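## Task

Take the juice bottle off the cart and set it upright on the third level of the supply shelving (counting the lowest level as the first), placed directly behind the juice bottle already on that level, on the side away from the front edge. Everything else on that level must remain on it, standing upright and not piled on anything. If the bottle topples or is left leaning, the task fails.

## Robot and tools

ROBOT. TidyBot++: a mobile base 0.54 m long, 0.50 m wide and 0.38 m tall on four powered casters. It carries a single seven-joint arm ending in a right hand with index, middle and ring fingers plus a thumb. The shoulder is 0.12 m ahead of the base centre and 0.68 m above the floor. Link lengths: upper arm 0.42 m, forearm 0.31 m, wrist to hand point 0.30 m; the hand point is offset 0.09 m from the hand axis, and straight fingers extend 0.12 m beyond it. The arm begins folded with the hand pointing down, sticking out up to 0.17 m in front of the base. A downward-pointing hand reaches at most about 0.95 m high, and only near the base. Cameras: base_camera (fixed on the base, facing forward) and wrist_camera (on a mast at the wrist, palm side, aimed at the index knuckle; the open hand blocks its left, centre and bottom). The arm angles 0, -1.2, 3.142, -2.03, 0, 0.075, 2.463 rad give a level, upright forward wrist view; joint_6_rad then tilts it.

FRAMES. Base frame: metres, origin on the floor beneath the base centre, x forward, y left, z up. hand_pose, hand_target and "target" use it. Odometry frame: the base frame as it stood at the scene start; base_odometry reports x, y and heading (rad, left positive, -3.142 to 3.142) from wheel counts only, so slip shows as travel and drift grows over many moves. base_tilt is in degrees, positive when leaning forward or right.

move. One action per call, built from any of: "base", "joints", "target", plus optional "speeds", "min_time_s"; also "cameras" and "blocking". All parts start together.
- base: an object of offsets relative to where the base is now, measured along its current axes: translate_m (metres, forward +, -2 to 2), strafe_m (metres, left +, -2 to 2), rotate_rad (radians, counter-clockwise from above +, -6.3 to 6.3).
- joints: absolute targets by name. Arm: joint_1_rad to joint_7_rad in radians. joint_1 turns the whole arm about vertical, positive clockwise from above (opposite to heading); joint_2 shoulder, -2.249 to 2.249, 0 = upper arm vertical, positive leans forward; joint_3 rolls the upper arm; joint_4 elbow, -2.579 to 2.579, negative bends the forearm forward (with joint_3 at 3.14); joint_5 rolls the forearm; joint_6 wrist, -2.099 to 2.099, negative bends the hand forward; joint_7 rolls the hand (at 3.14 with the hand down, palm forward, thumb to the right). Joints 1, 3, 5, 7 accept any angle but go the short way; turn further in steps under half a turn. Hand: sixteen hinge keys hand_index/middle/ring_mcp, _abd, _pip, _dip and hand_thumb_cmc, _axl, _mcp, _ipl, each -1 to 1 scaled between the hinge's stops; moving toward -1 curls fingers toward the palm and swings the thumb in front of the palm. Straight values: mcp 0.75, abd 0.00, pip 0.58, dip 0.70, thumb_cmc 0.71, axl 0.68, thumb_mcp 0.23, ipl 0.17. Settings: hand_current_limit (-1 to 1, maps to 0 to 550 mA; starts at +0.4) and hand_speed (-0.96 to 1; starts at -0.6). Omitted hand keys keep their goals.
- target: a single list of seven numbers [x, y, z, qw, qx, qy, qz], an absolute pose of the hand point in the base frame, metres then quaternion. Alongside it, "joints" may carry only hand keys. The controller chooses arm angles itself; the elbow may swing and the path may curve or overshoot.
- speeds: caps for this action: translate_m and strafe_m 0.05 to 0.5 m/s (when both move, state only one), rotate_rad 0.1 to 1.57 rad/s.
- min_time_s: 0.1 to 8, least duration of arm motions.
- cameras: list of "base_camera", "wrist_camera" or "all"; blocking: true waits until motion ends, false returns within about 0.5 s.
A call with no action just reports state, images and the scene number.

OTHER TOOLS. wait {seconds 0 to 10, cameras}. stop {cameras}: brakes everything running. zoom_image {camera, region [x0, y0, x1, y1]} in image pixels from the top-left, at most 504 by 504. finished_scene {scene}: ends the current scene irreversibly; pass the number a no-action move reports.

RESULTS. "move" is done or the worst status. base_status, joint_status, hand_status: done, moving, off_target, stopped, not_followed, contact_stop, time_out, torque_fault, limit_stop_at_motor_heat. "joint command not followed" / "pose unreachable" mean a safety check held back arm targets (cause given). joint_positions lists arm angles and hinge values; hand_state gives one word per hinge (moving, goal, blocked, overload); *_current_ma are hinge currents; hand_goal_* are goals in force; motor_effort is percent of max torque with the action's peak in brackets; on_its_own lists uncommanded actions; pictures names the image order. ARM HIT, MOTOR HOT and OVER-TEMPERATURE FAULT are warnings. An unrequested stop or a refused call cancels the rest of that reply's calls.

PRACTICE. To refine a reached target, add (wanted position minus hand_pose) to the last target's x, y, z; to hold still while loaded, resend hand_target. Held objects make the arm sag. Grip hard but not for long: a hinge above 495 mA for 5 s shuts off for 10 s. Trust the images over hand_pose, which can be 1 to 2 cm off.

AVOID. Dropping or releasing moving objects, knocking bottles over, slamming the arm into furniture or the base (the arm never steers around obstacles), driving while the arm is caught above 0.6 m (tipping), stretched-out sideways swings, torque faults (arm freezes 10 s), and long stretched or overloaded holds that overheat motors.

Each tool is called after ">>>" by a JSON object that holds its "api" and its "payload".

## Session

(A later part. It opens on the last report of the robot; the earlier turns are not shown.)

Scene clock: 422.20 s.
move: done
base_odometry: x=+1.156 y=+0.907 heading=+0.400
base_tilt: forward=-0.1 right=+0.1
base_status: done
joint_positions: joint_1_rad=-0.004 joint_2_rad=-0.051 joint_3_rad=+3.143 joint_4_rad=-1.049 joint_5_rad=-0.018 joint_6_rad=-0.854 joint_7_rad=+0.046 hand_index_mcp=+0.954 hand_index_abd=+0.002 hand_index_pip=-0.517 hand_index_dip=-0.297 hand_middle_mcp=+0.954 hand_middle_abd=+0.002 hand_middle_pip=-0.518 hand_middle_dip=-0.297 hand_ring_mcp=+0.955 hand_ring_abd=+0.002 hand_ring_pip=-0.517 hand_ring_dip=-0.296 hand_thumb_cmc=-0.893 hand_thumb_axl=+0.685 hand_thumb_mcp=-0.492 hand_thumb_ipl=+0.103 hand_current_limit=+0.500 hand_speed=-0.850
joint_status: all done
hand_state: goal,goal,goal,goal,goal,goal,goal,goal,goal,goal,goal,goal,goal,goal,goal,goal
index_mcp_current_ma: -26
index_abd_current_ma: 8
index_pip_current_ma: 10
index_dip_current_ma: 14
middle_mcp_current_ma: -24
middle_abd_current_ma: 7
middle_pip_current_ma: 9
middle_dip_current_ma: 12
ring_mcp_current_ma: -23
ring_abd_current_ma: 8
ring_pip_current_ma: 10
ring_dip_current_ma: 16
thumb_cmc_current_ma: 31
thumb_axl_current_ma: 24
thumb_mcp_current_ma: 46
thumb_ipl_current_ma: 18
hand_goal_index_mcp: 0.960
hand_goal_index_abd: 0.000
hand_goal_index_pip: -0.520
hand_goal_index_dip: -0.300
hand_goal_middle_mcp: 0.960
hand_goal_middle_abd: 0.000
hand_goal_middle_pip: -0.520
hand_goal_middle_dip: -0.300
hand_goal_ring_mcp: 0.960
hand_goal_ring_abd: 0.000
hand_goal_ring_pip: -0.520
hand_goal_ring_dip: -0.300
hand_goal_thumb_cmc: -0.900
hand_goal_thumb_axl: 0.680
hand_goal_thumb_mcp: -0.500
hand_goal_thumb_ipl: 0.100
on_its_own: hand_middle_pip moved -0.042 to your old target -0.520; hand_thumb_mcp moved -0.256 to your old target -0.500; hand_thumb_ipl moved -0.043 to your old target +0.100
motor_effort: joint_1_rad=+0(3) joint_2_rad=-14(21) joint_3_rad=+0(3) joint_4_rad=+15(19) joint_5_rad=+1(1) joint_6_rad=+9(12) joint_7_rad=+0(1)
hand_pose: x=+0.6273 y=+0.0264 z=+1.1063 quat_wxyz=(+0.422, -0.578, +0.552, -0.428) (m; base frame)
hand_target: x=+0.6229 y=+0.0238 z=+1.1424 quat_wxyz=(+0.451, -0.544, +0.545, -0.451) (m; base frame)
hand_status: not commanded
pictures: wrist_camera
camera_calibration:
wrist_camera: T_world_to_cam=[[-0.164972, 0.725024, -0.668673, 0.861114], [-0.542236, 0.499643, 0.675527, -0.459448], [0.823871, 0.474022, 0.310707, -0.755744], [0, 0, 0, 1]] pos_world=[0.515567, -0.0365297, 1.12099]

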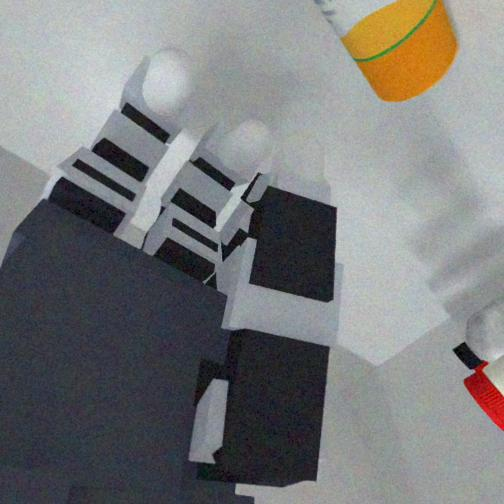

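>>> {"api": "move", "payload": {"base": {"translate_m": -0.37}, "speeds": {"translate_m": 0.3}, "joints": {"hand_index_pip": 0.58, "hand_middle_pip": 0.58, "hand_ring_pip": 0.58, "hand_index_dip": 0.7, "hand_middle_dip": 0.7, "hand_ring_dip": 0.7, "hand_thumb_mcp": 0.0, "hand_speed": -0.7}}}

>>> {"api": "move", "payload": {"base": {"strafe_m": 0.1}, "joints": {"joint_2_rad": -0.86, "joint_4_rad": -1.735, "joint_6_rad": -0.35, "joint_7_rad": 2.463}, "cameras": ["wrist_camera"]}}

Scene clock: 424.70 s.
move: done
base_odometry: x=+0.815 y=+0.763 heading=+0.400
base_tilt: forward=-0.2 right=+0.1
base_status: done
joint_positions: joint_1_rad=-0.004 joint_2_rad=-0.066 joint_3_rad=+3.143 joint_4_rad=-1.049 joint_5_rad=-0.018 joint_6_rad=-0.853 joint_7_rad=+0.046 hand_index_mcp=+0.952 hand_index_abd=+0.002 hand_index_pip=+0.571 hand_index_dip=+0.696 hand_middle_mcp=+0.952 hand_middle_abd=+0.002 hand_middle_pip=+0.572 hand_middle_dip=+0.697 hand_ring_mcp=+0.952 hand_ring_abd=+0.002 hand_ring_pip=+0.571 hand_ring_dip=+0.696 hand_thumb_cmc=-0.893 hand_thumb_axl=+0.683 hand_thumb_mcp=-0.001 hand_thumb_ipl=+0.102 hand_current_limit=+0.500 hand_speed=-0.700
joint_status: all done
hand_state: goal,goal,goal,goal,goal,goal,goal,goal,goal,goal,goal,goal,goal,goal,goal,goal
index_mcp_current_ma: -37
index_abd_current_ma: 8
index_pip_current_ma: -36
index_dip_current_ma: -14
middle_mcp_current_ma: -36
middle_abd_current_ma: 7
middle_pip_current_ma: -34
middle_dip_current_ma: -13
ring_mcp_current_ma: -34
ring_abd_current_ma: 8
ring_pip_current_ma: -38
ring_dip_current_ma: -16
thumb_cmc_current_ma: 30
thumb_axl_current_ma: 17
thumb_mcp_current_ma: -7
thumb_ipl_current_ma: 12
hand_goal_index_mcp: 0.960
hand_goal_index_abd: 0.000
hand_goal_index_pip: 0.580
hand_goal_index_dip: 0.700
hand_goal_middle_mcp: 0.960
hand_goal_middle_abd: 0.000
hand_goal_middle_pip: 0.580
hand_goal_middle_dip: 0.700
hand_goal_ring_mcp: 0.960
hand_goal_ring_abd: 0.000
hand_goal_ring_pip: 0.580
hand_goal_ring_dip: 0.700
hand_goal_thumb_cmc: -0.900
hand_goal_thumb_axl: 0.680
hand_goal_thumb_mcp: 0.000
hand_goal_thumb_ipl: 0.100
motor_effort: joint_1_rad=+1(1) joint_2_rad=-14(20) joint_3_rad=+0(1) joint_4_rad=+15(17) joint_5_rad=+1(1) joint_6_rad=+9(9) joint_7_rad=+0(1)
hand_pose: x=+0.6210 y=+0.0264 z=+1.1143 quat_wxyz=(+0.427, -0.575, +0.548, -0.432) (m; base frame)
hand_target: x=+0.6229 y=+0.0238 z=+1.1424 quat_wxyz=(+0.451, -0.544, +0.545, -0.451) (m; base frame)
hand_status: not commanded
pictures: none

Scene clock: 427.83 s.
move: done
base_odometry: x=+0.776 y=+0.856 heading=+0.400
base_tilt: forward=-0.2 right=+0.1
base_status: done
joint_positions: joint_1_rad=-0.004 joint_2_rad=-0.841 joint_3_rad=+3.139 joint_4_rad=-1.718 joint_5_rad=-0.018 joint_6_rad=-0.407 joint_7_rad=+2.411 hand_index_mcp=+0.965 hand_index_abd=+0.002 hand_index_pip=+0.579 hand_index_dip=+0.697 hand_middle_mcp=+0.965 hand_middle_abd=+0.002 hand_middle_pip=+0.579 hand_middle_dip=+0.698 hand_ring_mcp=+0.965 hand_ring_abd=+0.002 hand_ring_pip=+0.579 hand_ring_dip=+0.697 hand_thumb_cmc=-0.893 hand_thumb_axl=+0.683 hand_thumb_mcp=-0.001 hand_thumb_ipl=+0.102 hand_current_limit=+0.500 hand_speed=-0.700
joint_status: all done
hand_state: goal,goal,goal,goal,goal,goal,goal,goal,goal,goal,goal,goal,goal,goal,goal,goal
index_mcp_current_ma: 23
index_abd_current_ma: 7
index_pip_current_ma: -3
index_dip_current_ma: -10
middle_mcp_current_ma: 22
middle_abd_current_ma: 6
middle_pip_current_ma: -3
middle_dip_current_ma: -9
ring_mcp_current_ma: 21
ring_abd_current_ma: 7
ring_pip_current_ma: -4
ring_dip_current_ma: -11
thumb_cmc_current_ma: 29
thumb_axl_current_ma: 15
thumb_mcp_current_ma: -7
thumb_ipl_current_ma: 10
hand_goal_index_mcp: 0.960
hand_goal_index_abd: 0.000
hand_goal_index_pip: 0.580
hand_goal_index_dip: 0.700
hand_goal_middle_mcp: 0.960
hand_goal_middle_abd: 0.000
hand_goal_middle_pip: 0.580
hand_goal_middle_dip: 0.700
hand_goal_ring_mcp: 0.960
hand_goal_ring_abd: 0.000
hand_goal_ring_pip: 0.580
hand_goal_ring_dip: 0.700
hand_goal_thumb_cmc: -0.900
hand_goal_thumb_axl: 0.680
hand_goal_thumb_mcp: 0.000
hand_goal_thumb_ipl: 0.100
motor_effort: joint_1_rad=+1(3) joint_2_rad=+8(15) joint_3_rad=+1(3) joint_4_rad=+14(16) joint_5_rad=+1(2) joint_6_rad=+9(10) joint_7_rad=+0(1)
hand_pose: x=+0.3240 y=-0.0686 z=+1.2940 quat_wxyz=(-0.317, -0.547, -0.245, -0.735) (m; base frame)
hand_target: x=+0.3074 y=-0.0699 z=+1.3088 quat_wxyz=(-0.353, -0.519, -0.248, -0.738) (m; base frame)
hand_status: not commanded
pictures: wrist_camera
camera_calibration:
wrist_camera: T_world_to_cam=[[0.0558993, -0.99842, -0.00571251, -0.0421352], [-0.469844, -0.0212563, -0.882493, 1.25373], [0.880978, 0.0520148, -0.47029, 0.444007], [0, 0, 0, 1]] pos_world=[0.200252, -0.0385139, 1.31498]

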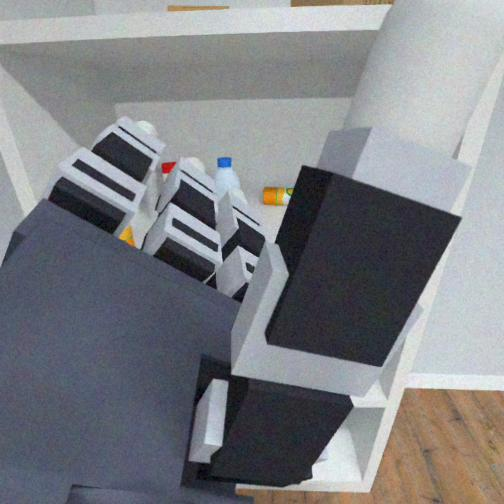

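>>> {"api": "move", "payload": {"joints": {"hand_thumb_cmc": -0.57, "hand_thumb_axl": 0.5, "hand_thumb_mcp": 0.4, "hand_thumb_ipl": 0.17, "hand_speed": -0.5, "hand_index_mcp": 0.78, "hand_middle_mcp": 0.78, "hand_ring_mcp": 0.78}, "cameras": ["wrist_camera"]}}

Scene clock: 428.87 s.
move: done
base_odometry: x=+0.776 y=+0.856 heading=+0.400
base_tilt: forward=-0.2 right=+0.1
base_status: not commanded
joint_positions: joint_1_rad=-0.004 joint_2_rad=-0.841 joint_3_rad=+3.139 joint_4_rad=-1.719 joint_5_rad=-0.018 joint_6_rad=-0.405 joint_7_rad=+2.414 hand_index_mcp=+0.797 hand_index_abd=+0.002 hand_index_pip=+0.580 hand_index_dip=+0.698 hand_middle_mcp=+0.797 hand_middle_abd=+0.002 hand_middle_pip=+0.580 hand_middle_dip=+0.698 hand_ring_mcp=+0.796 hand_ring_abd=+0.002 hand_ring_pip=+0.580 hand_ring_dip=+0.697 hand_thumb_cmc=-0.565 hand_thumb_axl=+0.502 hand_thumb_mcp=+0.401 hand_thumb_ipl=+0.169 hand_current_limit=+0.500 hand_speed=-0.500
joint_status: all done
hand_state: goal,goal,goal,goal,goal,goal,goal,goal,goal,goal,goal,goal,goal,goal,goal,goal
index_mcp_current_ma: 81
index_abd_current_ma: 7
index_pip_current_ma: -1
index_dip_current_ma: -10
middle_mcp_current_ma: 79
middle_abd_current_ma: 6
middle_pip_current_ma: -1
middle_dip_current_ma: -9
ring_mcp_current_ma: 74
ring_abd_current_ma: 7
ring_pip_current_ma: -1
ring_dip_current_ma: -11
thumb_cmc_current_ma: 20
thumb_axl_current_ma: 7
thumb_mcp_current_ma: 3
thumb_ipl_current_ma: -6
hand_goal_index_mcp: 0.780
hand_goal_index_abd: 0.000
hand_goal_index_pip: 0.580
hand_goal_index_dip: 0.700
hand_goal_middle_mcp: 0.780
hand_goal_middle_abd: 0.000
hand_goal_middle_pip: 0.580
hand_goal_middle_dip: 0.700
hand_goal_ring_mcp: 0.780
hand_goal_ring_abd: 0.000
hand_goal_ring_pip: 0.580
hand_goal_ring_dip: 0.700
hand_goal_thumb_cmc: -0.570
hand_goal_thumb_axl: 0.500
hand_goal_thumb_mcp: 0.400
hand_goal_thumb_ipl: 0.170
motor_effort: joint_1_rad=+0(1) joint_2_rad=+8(8) joint_3_rad=+1(2) joint_4_rad=+14(15) joint_5_rad=+1(1) joint_6_rad=+9(9) joint_7_rad=+0(1)
hand_pose: x=+0.3239 y=-0.0685 z=+1.2943 quat_wxyz=(-0.318, -0.546, -0.245, -0.735) (m; base frame)
hand_target: x=+0.3074 y=-0.0699 z=+1.3088 quat_wxyz=(-0.353, -0.519, -0.248, -0.738) (m; base frame)
hand_status: not commanded
pictures: wrist_camera
camera_calibration:
wrist_camera: T_world_to_cam=[[0.0552129, -0.998468, -0.0035812, -0.0446096], [-0.468952, -0.0227651, -0.88293, 1.25411], [0.881496, 0.0504286, -0.46949, 0.442911], [0, 0, 0, 1]] pos_world=[0.200157, -0.0383266, 1.31508]

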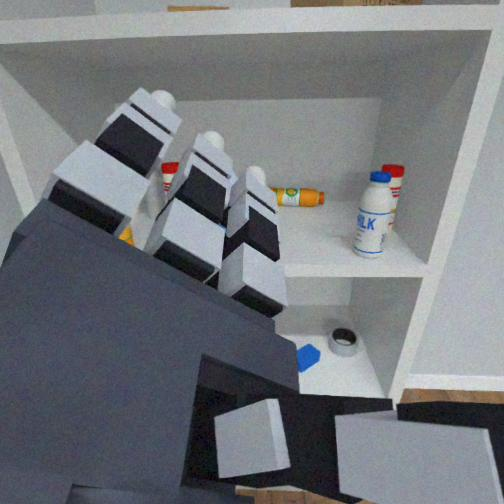

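>>> {"api": "move", "payload": {"base": {"translate_m": -0.06, "strafe_m": -0.1}, "joints": {"joint_2_rad": -0.5, "joint_7_rad": 0.0, "hand_index_mcp": 0.48, "hand_middle_mcp": 0.48, "hand_ring_mcp": 0.48, "hand_thumb_cmc": -0.85, "hand_thumb_axl": 0.68, "hand_thumb_mcp": 0.0, "hand_thumb_ipl": 0.17}}}

>>> {"api": "move", "payload": {"joints": {"joint_1_rad": 0.0, "joint_2_rad": 0.06, "joint_4_rad": -0.83, "joint_6_rad": -1.13, "joint_7_rad": 0.0}, "min_time_s": 2}}

>>> {"api": "move", "payload": {"base": {"translate_m": 0.35}, "speeds": {"translate_m": 0.2}, "cameras": ["wrist_camera"]}}

Scene clock: 434.10 s.
move: done
base_odometry: x=+0.759 y=+0.740 heading=+0.400
base_tilt: forward=-0.2 right=+0.1
base_status: done
joint_positions: joint_1_rad=-0.004 joint_2_rad=-0.515 joint_3_rad=+3.143 joint_4_rad=-1.722 joint_5_rad=-0.018 joint_6_rad=-0.402 joint_7_rad=+0.049 hand_index_mcp=+0.472 hand_index_abd=+0.002 hand_index_pip=+0.580 hand_index_dip=+0.698 hand_middle_mcp=+0.472 hand_middle_abd=+0.002 hand_middle_pip=+0.580 hand_middle_dip=+0.698 hand_ring_mcp=+0.473 hand_ring_abd=+0.002 hand_ring_pip=+0.580 hand_ring_dip=+0.697 hand_thumb_cmc=-0.841 hand_thumb_axl=+0.679 hand_thumb_mcp=+0.002 hand_thumb_ipl=+0.169 hand_current_limit=+0.500 hand_speed=-0.500
joint_status: all done
hand_state: goal,goal,goal,goal,goal,goal,goal,goal,goal,goal,goal,goal,goal,goal,goal,goal
index_mcp_current_ma: -34
index_abd_current_ma: 7
index_pip_current_ma: 0
index_dip_current_ma: -10
middle_mcp_current_ma: -34
middle_abd_current_ma: 6
middle_pip_current_ma: 0
middle_dip_current_ma: -8
ring_mcp_current_ma: -33
ring_abd_current_ma: 7
ring_pip_current_ma: 0
ring_dip_current_ma: -11
thumb_cmc_current_ma: 38
thumb_axl_current_ma: -3
thumb_mcp_current_ma: 11
thumb_ipl_current_ma: -6
hand_goal_index_mcp: 0.480
hand_goal_index_abd: 0.000
hand_goal_index_pip: 0.580
hand_goal_index_dip: 0.700
hand_goal_middle_mcp: 0.480
hand_goal_middle_abd: 0.000
hand_goal_middle_pip: 0.580
hand_goal_middle_dip: 0.700
hand_goal_ring_mcp: 0.480
hand_goal_ring_abd: 0.000
hand_goal_ring_pip: 0.580
hand_goal_ring_dip: 0.700
hand_goal_thumb_cmc: -0.850
hand_goal_thumb_axl: 0.680
hand_goal_thumb_mcp: 0.000
hand_goal_thumb_ipl: 0.170
motor_effort: joint_1_rad=+1(1) joint_2_rad=-2(10) joint_3_rad=+0(3) joint_4_rad=+17(18) joint_5_rad=+1(1) joint_6_rad=+9(10) joint_7_rad=+0(1)
hand_pose: x=+0.5033 y=+0.0243 z=+1.0626 quat_wxyz=(+0.485, -0.520, +0.499, -0.496) (m; base frame)
hand_target: x=+0.5143 y=+0.0238 z=+1.0654 quat_wxyz=(+0.496, -0.503, +0.504, -0.496) (m; base frame)
hand_status: not commanded
pictures: none

Scene clock: 436.70 s.
move: done
base_odometry: x=+0.759 y=+0.740 heading=+0.400
base_tilt: forward=-0.1 right=+0.2
base_status: not commanded
joint_positions: joint_1_rad=-0.004 joint_2_rad=+0.030 joint_3_rad=+3.143 joint_4_rad=-0.853 joint_5_rad=-0.018 joint_6_rad=-1.060 joint_7_rad=+0.049 hand_index_mcp=+0.472 hand_index_abd=+0.002 hand_index_pip=+0.580 hand_index_dip=+0.698 hand_middle_mcp=+0.472 hand_middle_abd=+0.002 hand_middle_pip=+0.580 hand_middle_dip=+0.698 hand_ring_mcp=+0.473 hand_ring_abd=+0.002 hand_ring_pip=+0.580 hand_ring_dip=+0.697 hand_thumb_cmc=-0.842 hand_thumb_axl=+0.679 hand_thumb_mcp=+0.002 hand_thumb_ipl=+0.169 hand_current_limit=+0.500 hand_speed=-0.500
joint_status: all done
hand_state: goal,goal,goal,goal,goal,goal,goal,goal,goal,goal,goal,goal,goal,goal,goal,goal
index_mcp_current_ma: -36
index_abd_current_ma: 7
index_pip_current_ma: 0
index_dip_current_ma: -10
middle_mcp_current_ma: -35
middle_abd_current_ma: 6
middle_pip_current_ma: 0
middle_dip_current_ma: -8
ring_mcp_current_ma: -33
ring_abd_current_ma: 7
ring_pip_current_ma: 0
ring_dip_current_ma: -11
thumb_cmc_current_ma: 36
thumb_axl_current_ma: -3
thumb_mcp_current_ma: 11
thumb_ipl_current_ma: -6
hand_goal_index_mcp: 0.480
hand_goal_index_abd: 0.000
hand_goal_index_pip: 0.580
hand_goal_index_dip: 0.700
hand_goal_middle_mcp: 0.480
hand_goal_middle_abd: 0.000
hand_goal_middle_pip: 0.580
hand_goal_middle_dip: 0.700
hand_goal_ring_mcp: 0.480
hand_goal_ring_abd: 0.000
hand_goal_ring_pip: 0.580
hand_goal_ring_dip: 0.700
hand_goal_thumb_cmc: -0.850
hand_goal_thumb_axl: 0.680
hand_goal_thumb_mcp: 0.000
hand_goal_thumb_ipl: 0.170
motor_effort: joint_1_rad=+1(2) joint_2_rad=-16(17) joint_3_rad=+0(1) joint_4_rad=+14(18) joint_5_rad=+1(1) joint_6_rad=+9(10) joint_7_rad=+0(1)
hand_pose: x=+0.6239 y=+0.0268 z=+1.1126 quat_wxyz=(+0.396, -0.599, +0.568, -0.402) (m; base frame)
hand_target: x=+0.6232 y=+0.0239 z=+1.0922 quat_wxyz=(+0.376, -0.599, +0.599, -0.376) (m; base frame)
hand_status: not commanded
pictures: none

Scene clock: 439.20 s.
move: done
base_odometry: x=+1.082 y=+0.876 heading=+0.400
base_tilt: forward=-0.2 right=+0.1
base_status: done
joint_positions: joint_1_rad=-0.004 joint_2_rad=+0.043 joint_3_rad=+3.143 joint_4_rad=-0.849 joint_5_rad=-0.018 joint_6_rad=-1.062 joint_7_rad=+0.049 hand_index_mcp=+0.472 hand_index_abd=+0.002 hand_index_pip=+0.580 hand_index_dip=+0.698 hand_middle_mcp=+0.472 hand_middle_abd=+0.002 hand_middle_pip=+0.580 hand_middle_dip=+0.698 hand_ring_mcp=+0.473 hand_ring_abd=+0.002 hand_ring_pip=+0.580 hand_ring_dip=+0.697 hand_thumb_cmc=-0.843 hand_thumb_axl=+0.679 hand_thumb_mcp=+0.002 hand_thumb_ipl=+0.169 hand_current_limit=+0.500 hand_speed=-0.500
joint_status: not commanded
hand_state: goal,goal,goal,goal,goal,goal,goal,goal,goal,goal,goal,goal,goal,goal,goal,goal
index_mcp_current_ma: -36
index_abd_current_ma: 6
index_pip_current_ma: 0
index_dip_current_ma: -10
middle_mcp_current_ma: -35
middle_abd_current_ma: 6
middle_pip_current_ma: 0
middle_dip_current_ma: -8
ring_mcp_current_ma: -33
ring_abd_current_ma: 6
ring_pip_current_ma: 0
ring_dip_current_ma: -11
thumb_cmc_current_ma: 30
thumb_axl_current_ma: -3
thumb_mcp_current_ma: 9
thumb_ipl_current_ma: -6
hand_goal_index_mcp: 0.480
hand_goal_index_abd: 0.000
hand_goal_index_pip: 0.580
hand_goal_index_dip: 0.700
hand_goal_middle_mcp: 0.480
hand_goal_middle_abd: 0.000
hand_goal_middle_pip: 0.580
hand_goal_middle_dip: 0.700
hand_goal_ring_mcp: 0.480
hand_goal_ring_abd: 0.000
hand_goal_ring_pip: 0.580
hand_goal_ring_dip: 0.700
hand_goal_thumb_cmc: -0.850
hand_goal_thumb_axl: 0.680
hand_goal_thumb_mcp: 0.000
hand_goal_thumb_ipl: 0.170
motor_effort: joint_1_rad=+0(1) joint_2_rad=-16(19) joint_3_rad=+0(1) joint_4_rad=+14(15) joint_5_rad=+1(1) joint_6_rad=+8(9) joint_7_rad=+0(1)
hand_pose: x=+0.6287 y=+0.0268 z=+1.1076 quat_wxyz=(+0.393, -0.601, +0.570, -0.398) (m; base frame)
hand_target: x=+0.6232 y=+0.0239 z=+1.0922 quat_wxyz=(+0.376, -0.599, +0.599, -0.376) (m; base frame)
hand_status: not commanded
pictures: wrist_camera
camera_calibration:
wrist_camera: T_world_to_cam=[[-0.234816, 0.720675, -0.652295, 0.887914], [-0.473569, 0.501215, 0.724235, -0.556969], [0.848878, 0.478969, 0.223596, -0.676778], [0, 0, 0, 1]] pos_world=[0.519235, -0.0365809, 1.13388]

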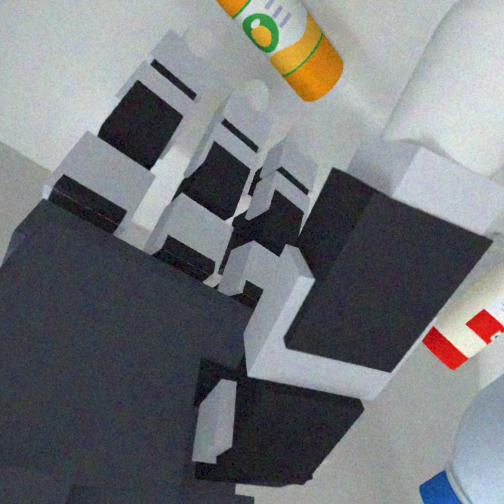

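>>> {"api": "move", "payload": {"base": {"translate_m": 0.12}, "speeds": {"translate_m": 0.15}}}

>>> {"api": "move", "payload": {"joints": {"joint_2_rad": 0.12}, "min_time_s": 1.5, "cameras": ["wrist_camera"]}}

Scene clock: 441.20 s.
move: done
base_odometry: x=+1.193 y=+0.923 heading=+0.399
base_tilt: forward=-0.1 right=+0.1
base_status: done
joint_positions: joint_1_rad=-0.004 joint_2_rad=+0.047 joint_3_rad=+3.143 joint_4_rad=-0.847 joint_5_rad=-0.018 joint_6_rad=-1.064 joint_7_rad=+0.049 hand_index_mcp=+0.472 hand_index_abd=+0.002 hand_index_pip=+0.580 hand_index_dip=+0.698 hand_middle_mcp=+0.472 hand_middle_abd=+0.002 hand_middle_pip=+0.580 hand_middle_dip=+0.698 hand_ring_mcp=+0.473 hand_ring_abd=+0.002 hand_ring_pip=+0.580 hand_ring_dip=+0.697 hand_thumb_cmc=-0.843 hand_thumb_axl=+0.679 hand_thumb_mcp=+0.002 hand_thumb_ipl=+0.169 hand_current_limit=+0.500 hand_speed=-0.500
joint_status: not commanded
hand_state: goal,goal,goal,goal,goal,goal,goal,goal,goal,goal,goal,goal,goal,goal,goal,goal
index_mcp_current_ma: -36
index_abd_current_ma: 6
index_pip_current_ma: 0
index_dip_current_ma: -10
middle_mcp_current_ma: -35
middle_abd_current_ma: 6
middle_pip_current_ma: 0
middle_dip_current_ma: -8
ring_mcp_current_ma: -33
ring_abd_current_ma: 6
ring_pip_current_ma: 0
ring_dip_current_ma: -11
thumb_cmc_current_ma: 30
thumb_axl_current_ma: -3
thumb_mcp_current_ma: 8
thumb_ipl_current_ma: -6
hand_goal_index_mcp: 0.480
hand_goal_index_abd: 0.000
hand_goal_index_pip: 0.580
hand_goal_index_dip: 0.700
hand_goal_middle_mcp: 0.480
hand_goal_middle_abd: 0.000
hand_goal_middle_pip: 0.580
hand_goal_middle_dip: 0.700
hand_goal_ring_mcp: 0.480
hand_goal_ring_abd: 0.000
hand_goal_ring_pip: 0.580
hand_goal_ring_dip: 0.700
hand_goal_thumb_cmc: -0.850
hand_goal_thumb_axl: 0.680
hand_goal_thumb_mcp: 0.000
hand_goal_thumb_ipl: 0.170
motor_effort: joint_1_rad=+1(2) joint_2_rad=-16(20) joint_3_rad=+0(1) joint_4_rad=+14(15) joint_5_rad=+1(1) joint_6_rad=+8(9) joint_7_rad=+0(0)
hand_pose: x=+0.6302 y=+0.0268 z=+1.1059 quat_wxyz=(+0.392, -0.602, +0.571, -0.397) (m; base frame)
hand_target: x=+0.6232 y=+0.0239 z=+1.0922 quat_wxyz=(+0.376, -0.599, +0.599, -0.376) (m; base frame)
hand_status: not commanded
pictures: none

Scene clock: 443.00 s.
move: done
base_odometry: x=+1.193 y=+0.923 heading=+0.399
base_tilt: forward=-0.1 right=+0.1
base_status: not commanded
joint_positions: joint_1_rad=-0.004 joint_2_rad=+0.086 joint_3_rad=+3.143 joint_4_rad=-0.847 joint_5_rad=-0.018 joint_6_rad=-1.064 joint_7_rad=+0.049 hand_index_mcp=+0.472 hand_index_abd=+0.002 hand_index_pip=+0.580 hand_index_dip=+0.698 hand_middle_mcp=+0.472 hand_middle_abd=+0.002 hand_middle_pip=+0.580 hand_middle_dip=+0.698 hand_ring_mcp=+0.473 hand_ring_abd=+0.002 hand_ring_pip=+0.580 hand_ring_dip=+0.697 hand_thumb_cmc=-0.843 hand_thumb_axl=+0.679 hand_thumb_mcp=+0.002 hand_thumb_ipl=+0.169 hand_current_limit=+0.500 hand_speed=-0.500
joint_status: all done
hand_state: goal,goal,goal,goal,goal,goal,goal,goal,goal,goal,goal,goal,goal,goal,goal,goal
index_mcp_current_ma: -36
index_abd_current_ma: 6
index_pip_current_ma: 0
index_dip_current_ma: -10
middle_mcp_current_ma: -35
middle_abd_current_ma: 6
middle_pip_current_ma: 0
middle_dip_current_ma: -8
ring_mcp_current_ma: -33
ring_abd_current_ma: 6
ring_pip_current_ma: 0
ring_dip_current_ma: -11
thumb_cmc_current_ma: 30
thumb_axl_current_ma: -3
thumb_mcp_current_ma: 8
thumb_ipl_current_ma: -6
hand_goal_index_mcp: 0.480
hand_goal_index_abd: 0.000
hand_goal_index_pip: 0.580
hand_goal_index_dip: 0.700
hand_goal_middle_mcp: 0.480
hand_goal_middle_abd: 0.000
hand_goal_middle_pip: 0.580
hand_goal_middle_dip: 0.700
hand_goal_ring_mcp: 0.480
hand_goal_ring_abd: 0.000
hand_goal_ring_pip: 0.580
hand_goal_ring_dip: 0.700
hand_goal_thumb_cmc: -0.850
hand_goal_thumb_axl: 0.680
hand_goal_thumb_mcp: 0.000
hand_goal_thumb_ipl: 0.170
motor_effort: joint_1_rad=+1(1) joint_2_rad=-18(19) joint_3_rad=+0(0) joint_4_rad=+15(15) joint_5_rad=+1(1) joint_6_rad=+8(9) joint_7_rad=+0(0)
hand_pose: x=+0.6464 y=+0.0269 z=+1.0855 quat_wxyz=(+0.381, -0.610, +0.578, -0.385) (m; base frame)
hand_target: x=+0.6469 y=+0.0239 z=+1.0612 quat_wxyz=(+0.358, -0.610, +0.610, -0.358) (m; base frame)
hand_status: not commanded
pictures: wrist_camera
camera_calibration:
wrist_camera: T_world_to_cam=[[-0.26278, 0.720527, -0.641706, 0.884182], [-0.441956, 0.501319, 0.743878, -0.574341], [0.857684, 0.479082, 0.186705, -0.652644], [0, 0, 0, 1]] pos_world=[0.538274, -0.0364797, 1.11648]

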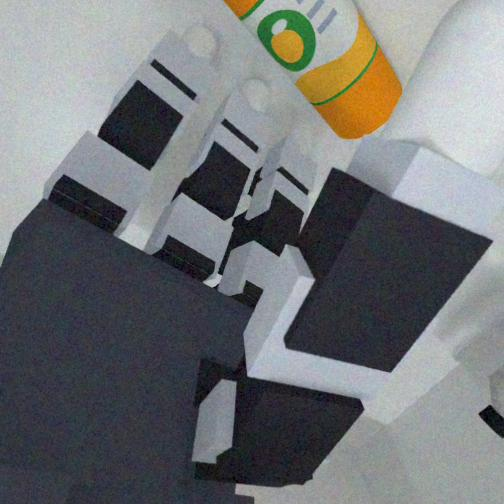

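>>> {"api": "move", "payload": {"base": {"translate_m": 0.02}, "speeds": {"translate_m": 0.06}, "cameras": ["wrist_camera"]}}

Scene clock: 444.10 s.
move: done
base_odometry: x=+1.212 y=+0.930 heading=+0.399
base_tilt: forward=-0.1 right=+0.1
base_status: done
joint_positions: joint_1_rad=-0.004 joint_2_rad=+0.096 joint_3_rad=+3.143 joint_4_rad=-0.847 joint_5_rad=-0.018 joint_6_rad=-1.064 joint_7_rad=+0.049 hand_index_mcp=+0.472 hand_index_abd=+0.002 hand_index_pip=+0.580 hand_index_dip=+0.698 hand_middle_mcp=+0.472 hand_middle_abd=+0.002 hand_middle_pip=+0.580 hand_middle_dip=+0.698 hand_ring_mcp=+0.473 hand_ring_abd=+0.002 hand_ring_pip=+0.580 hand_ring_dip=+0.697 hand_thumb_cmc=-0.843 hand_thumb_axl=+0.679 hand_thumb_mcp=+0.002 hand_thumb_ipl=+0.169 hand_current_limit=+0.500 hand_speed=-0.500
joint_status: not commanded
hand_state: goal,goal,goal,goal,goal,goal,goal,goal,goal,goal,goal,goal,goal,goal,goal,goal
index_mcp_current_ma: -36
index_abd_current_ma: 6
index_pip_current_ma: 0
index_dip_current_ma: -10
middle_mcp_current_ma: -35
middle_abd_current_ma: 6
middle_pip_current_ma: 0
middle_dip_current_ma: -8
ring_mcp_current_ma: -33
ring_abd_current_ma: 6
ring_pip_current_ma: 0
ring_dip_current_ma: -11
thumb_cmc_current_ma: 29
thumb_axl_current_ma: -3
thumb_mcp_current_ma: 8
thumb_ipl_current_ma: -6
hand_goal_index_mcp: 0.480
hand_goal_index_abd: 0.000
hand_goal_index_pip: 0.580
hand_goal_index_dip: 0.700
hand_goal_middle_mcp: 0.480
hand_goal_middle_abd: 0.000
hand_goal_middle_pip: 0.580
hand_goal_middle_dip: 0.700
hand_goal_ring_mcp: 0.480
hand_goal_ring_abd: 0.000
hand_goal_ring_pip: 0.580
hand_goal_ring_dip: 0.700
hand_goal_thumb_cmc: -0.850
hand_goal_thumb_axl: 0.680
hand_goal_thumb_mcp: 0.000
hand_goal_thumb_ipl: 0.170
motor_effort: joint_1_rad=+1(2) joint_2_rad=-18(20) joint_3_rad=+0(1) joint_4_rad=+15(15) joint_5_rad=+1(2) joint_6_rad=+8(9) joint_7_rad=+0(0)
hand_pose: x=+0.6503 y=+0.0269 z=+1.0804 quat_wxyz=(+0.378, -0.612, +0.580, -0.382) (m; base frame)
hand_target: x=+0.6469 y=+0.0239 z=+1.0612 quat_wxyz=(+0.358, -0.610, +0.610, -0.358) (m; base frame)
hand_status: not commanded
pictures: wrist_camera
camera_calibration:
wrist_camera: T_world_to_cam=[[-0.269066, 0.72054, -0.639082, 0.883147], [-0.434628, 0.501307, 0.748191, -0.57826], [0.859477, 0.479076, 0.178282, -0.64703], [0, 0, 0, 1]] pos_world=[0.542404, -0.0364798, 1.11241]

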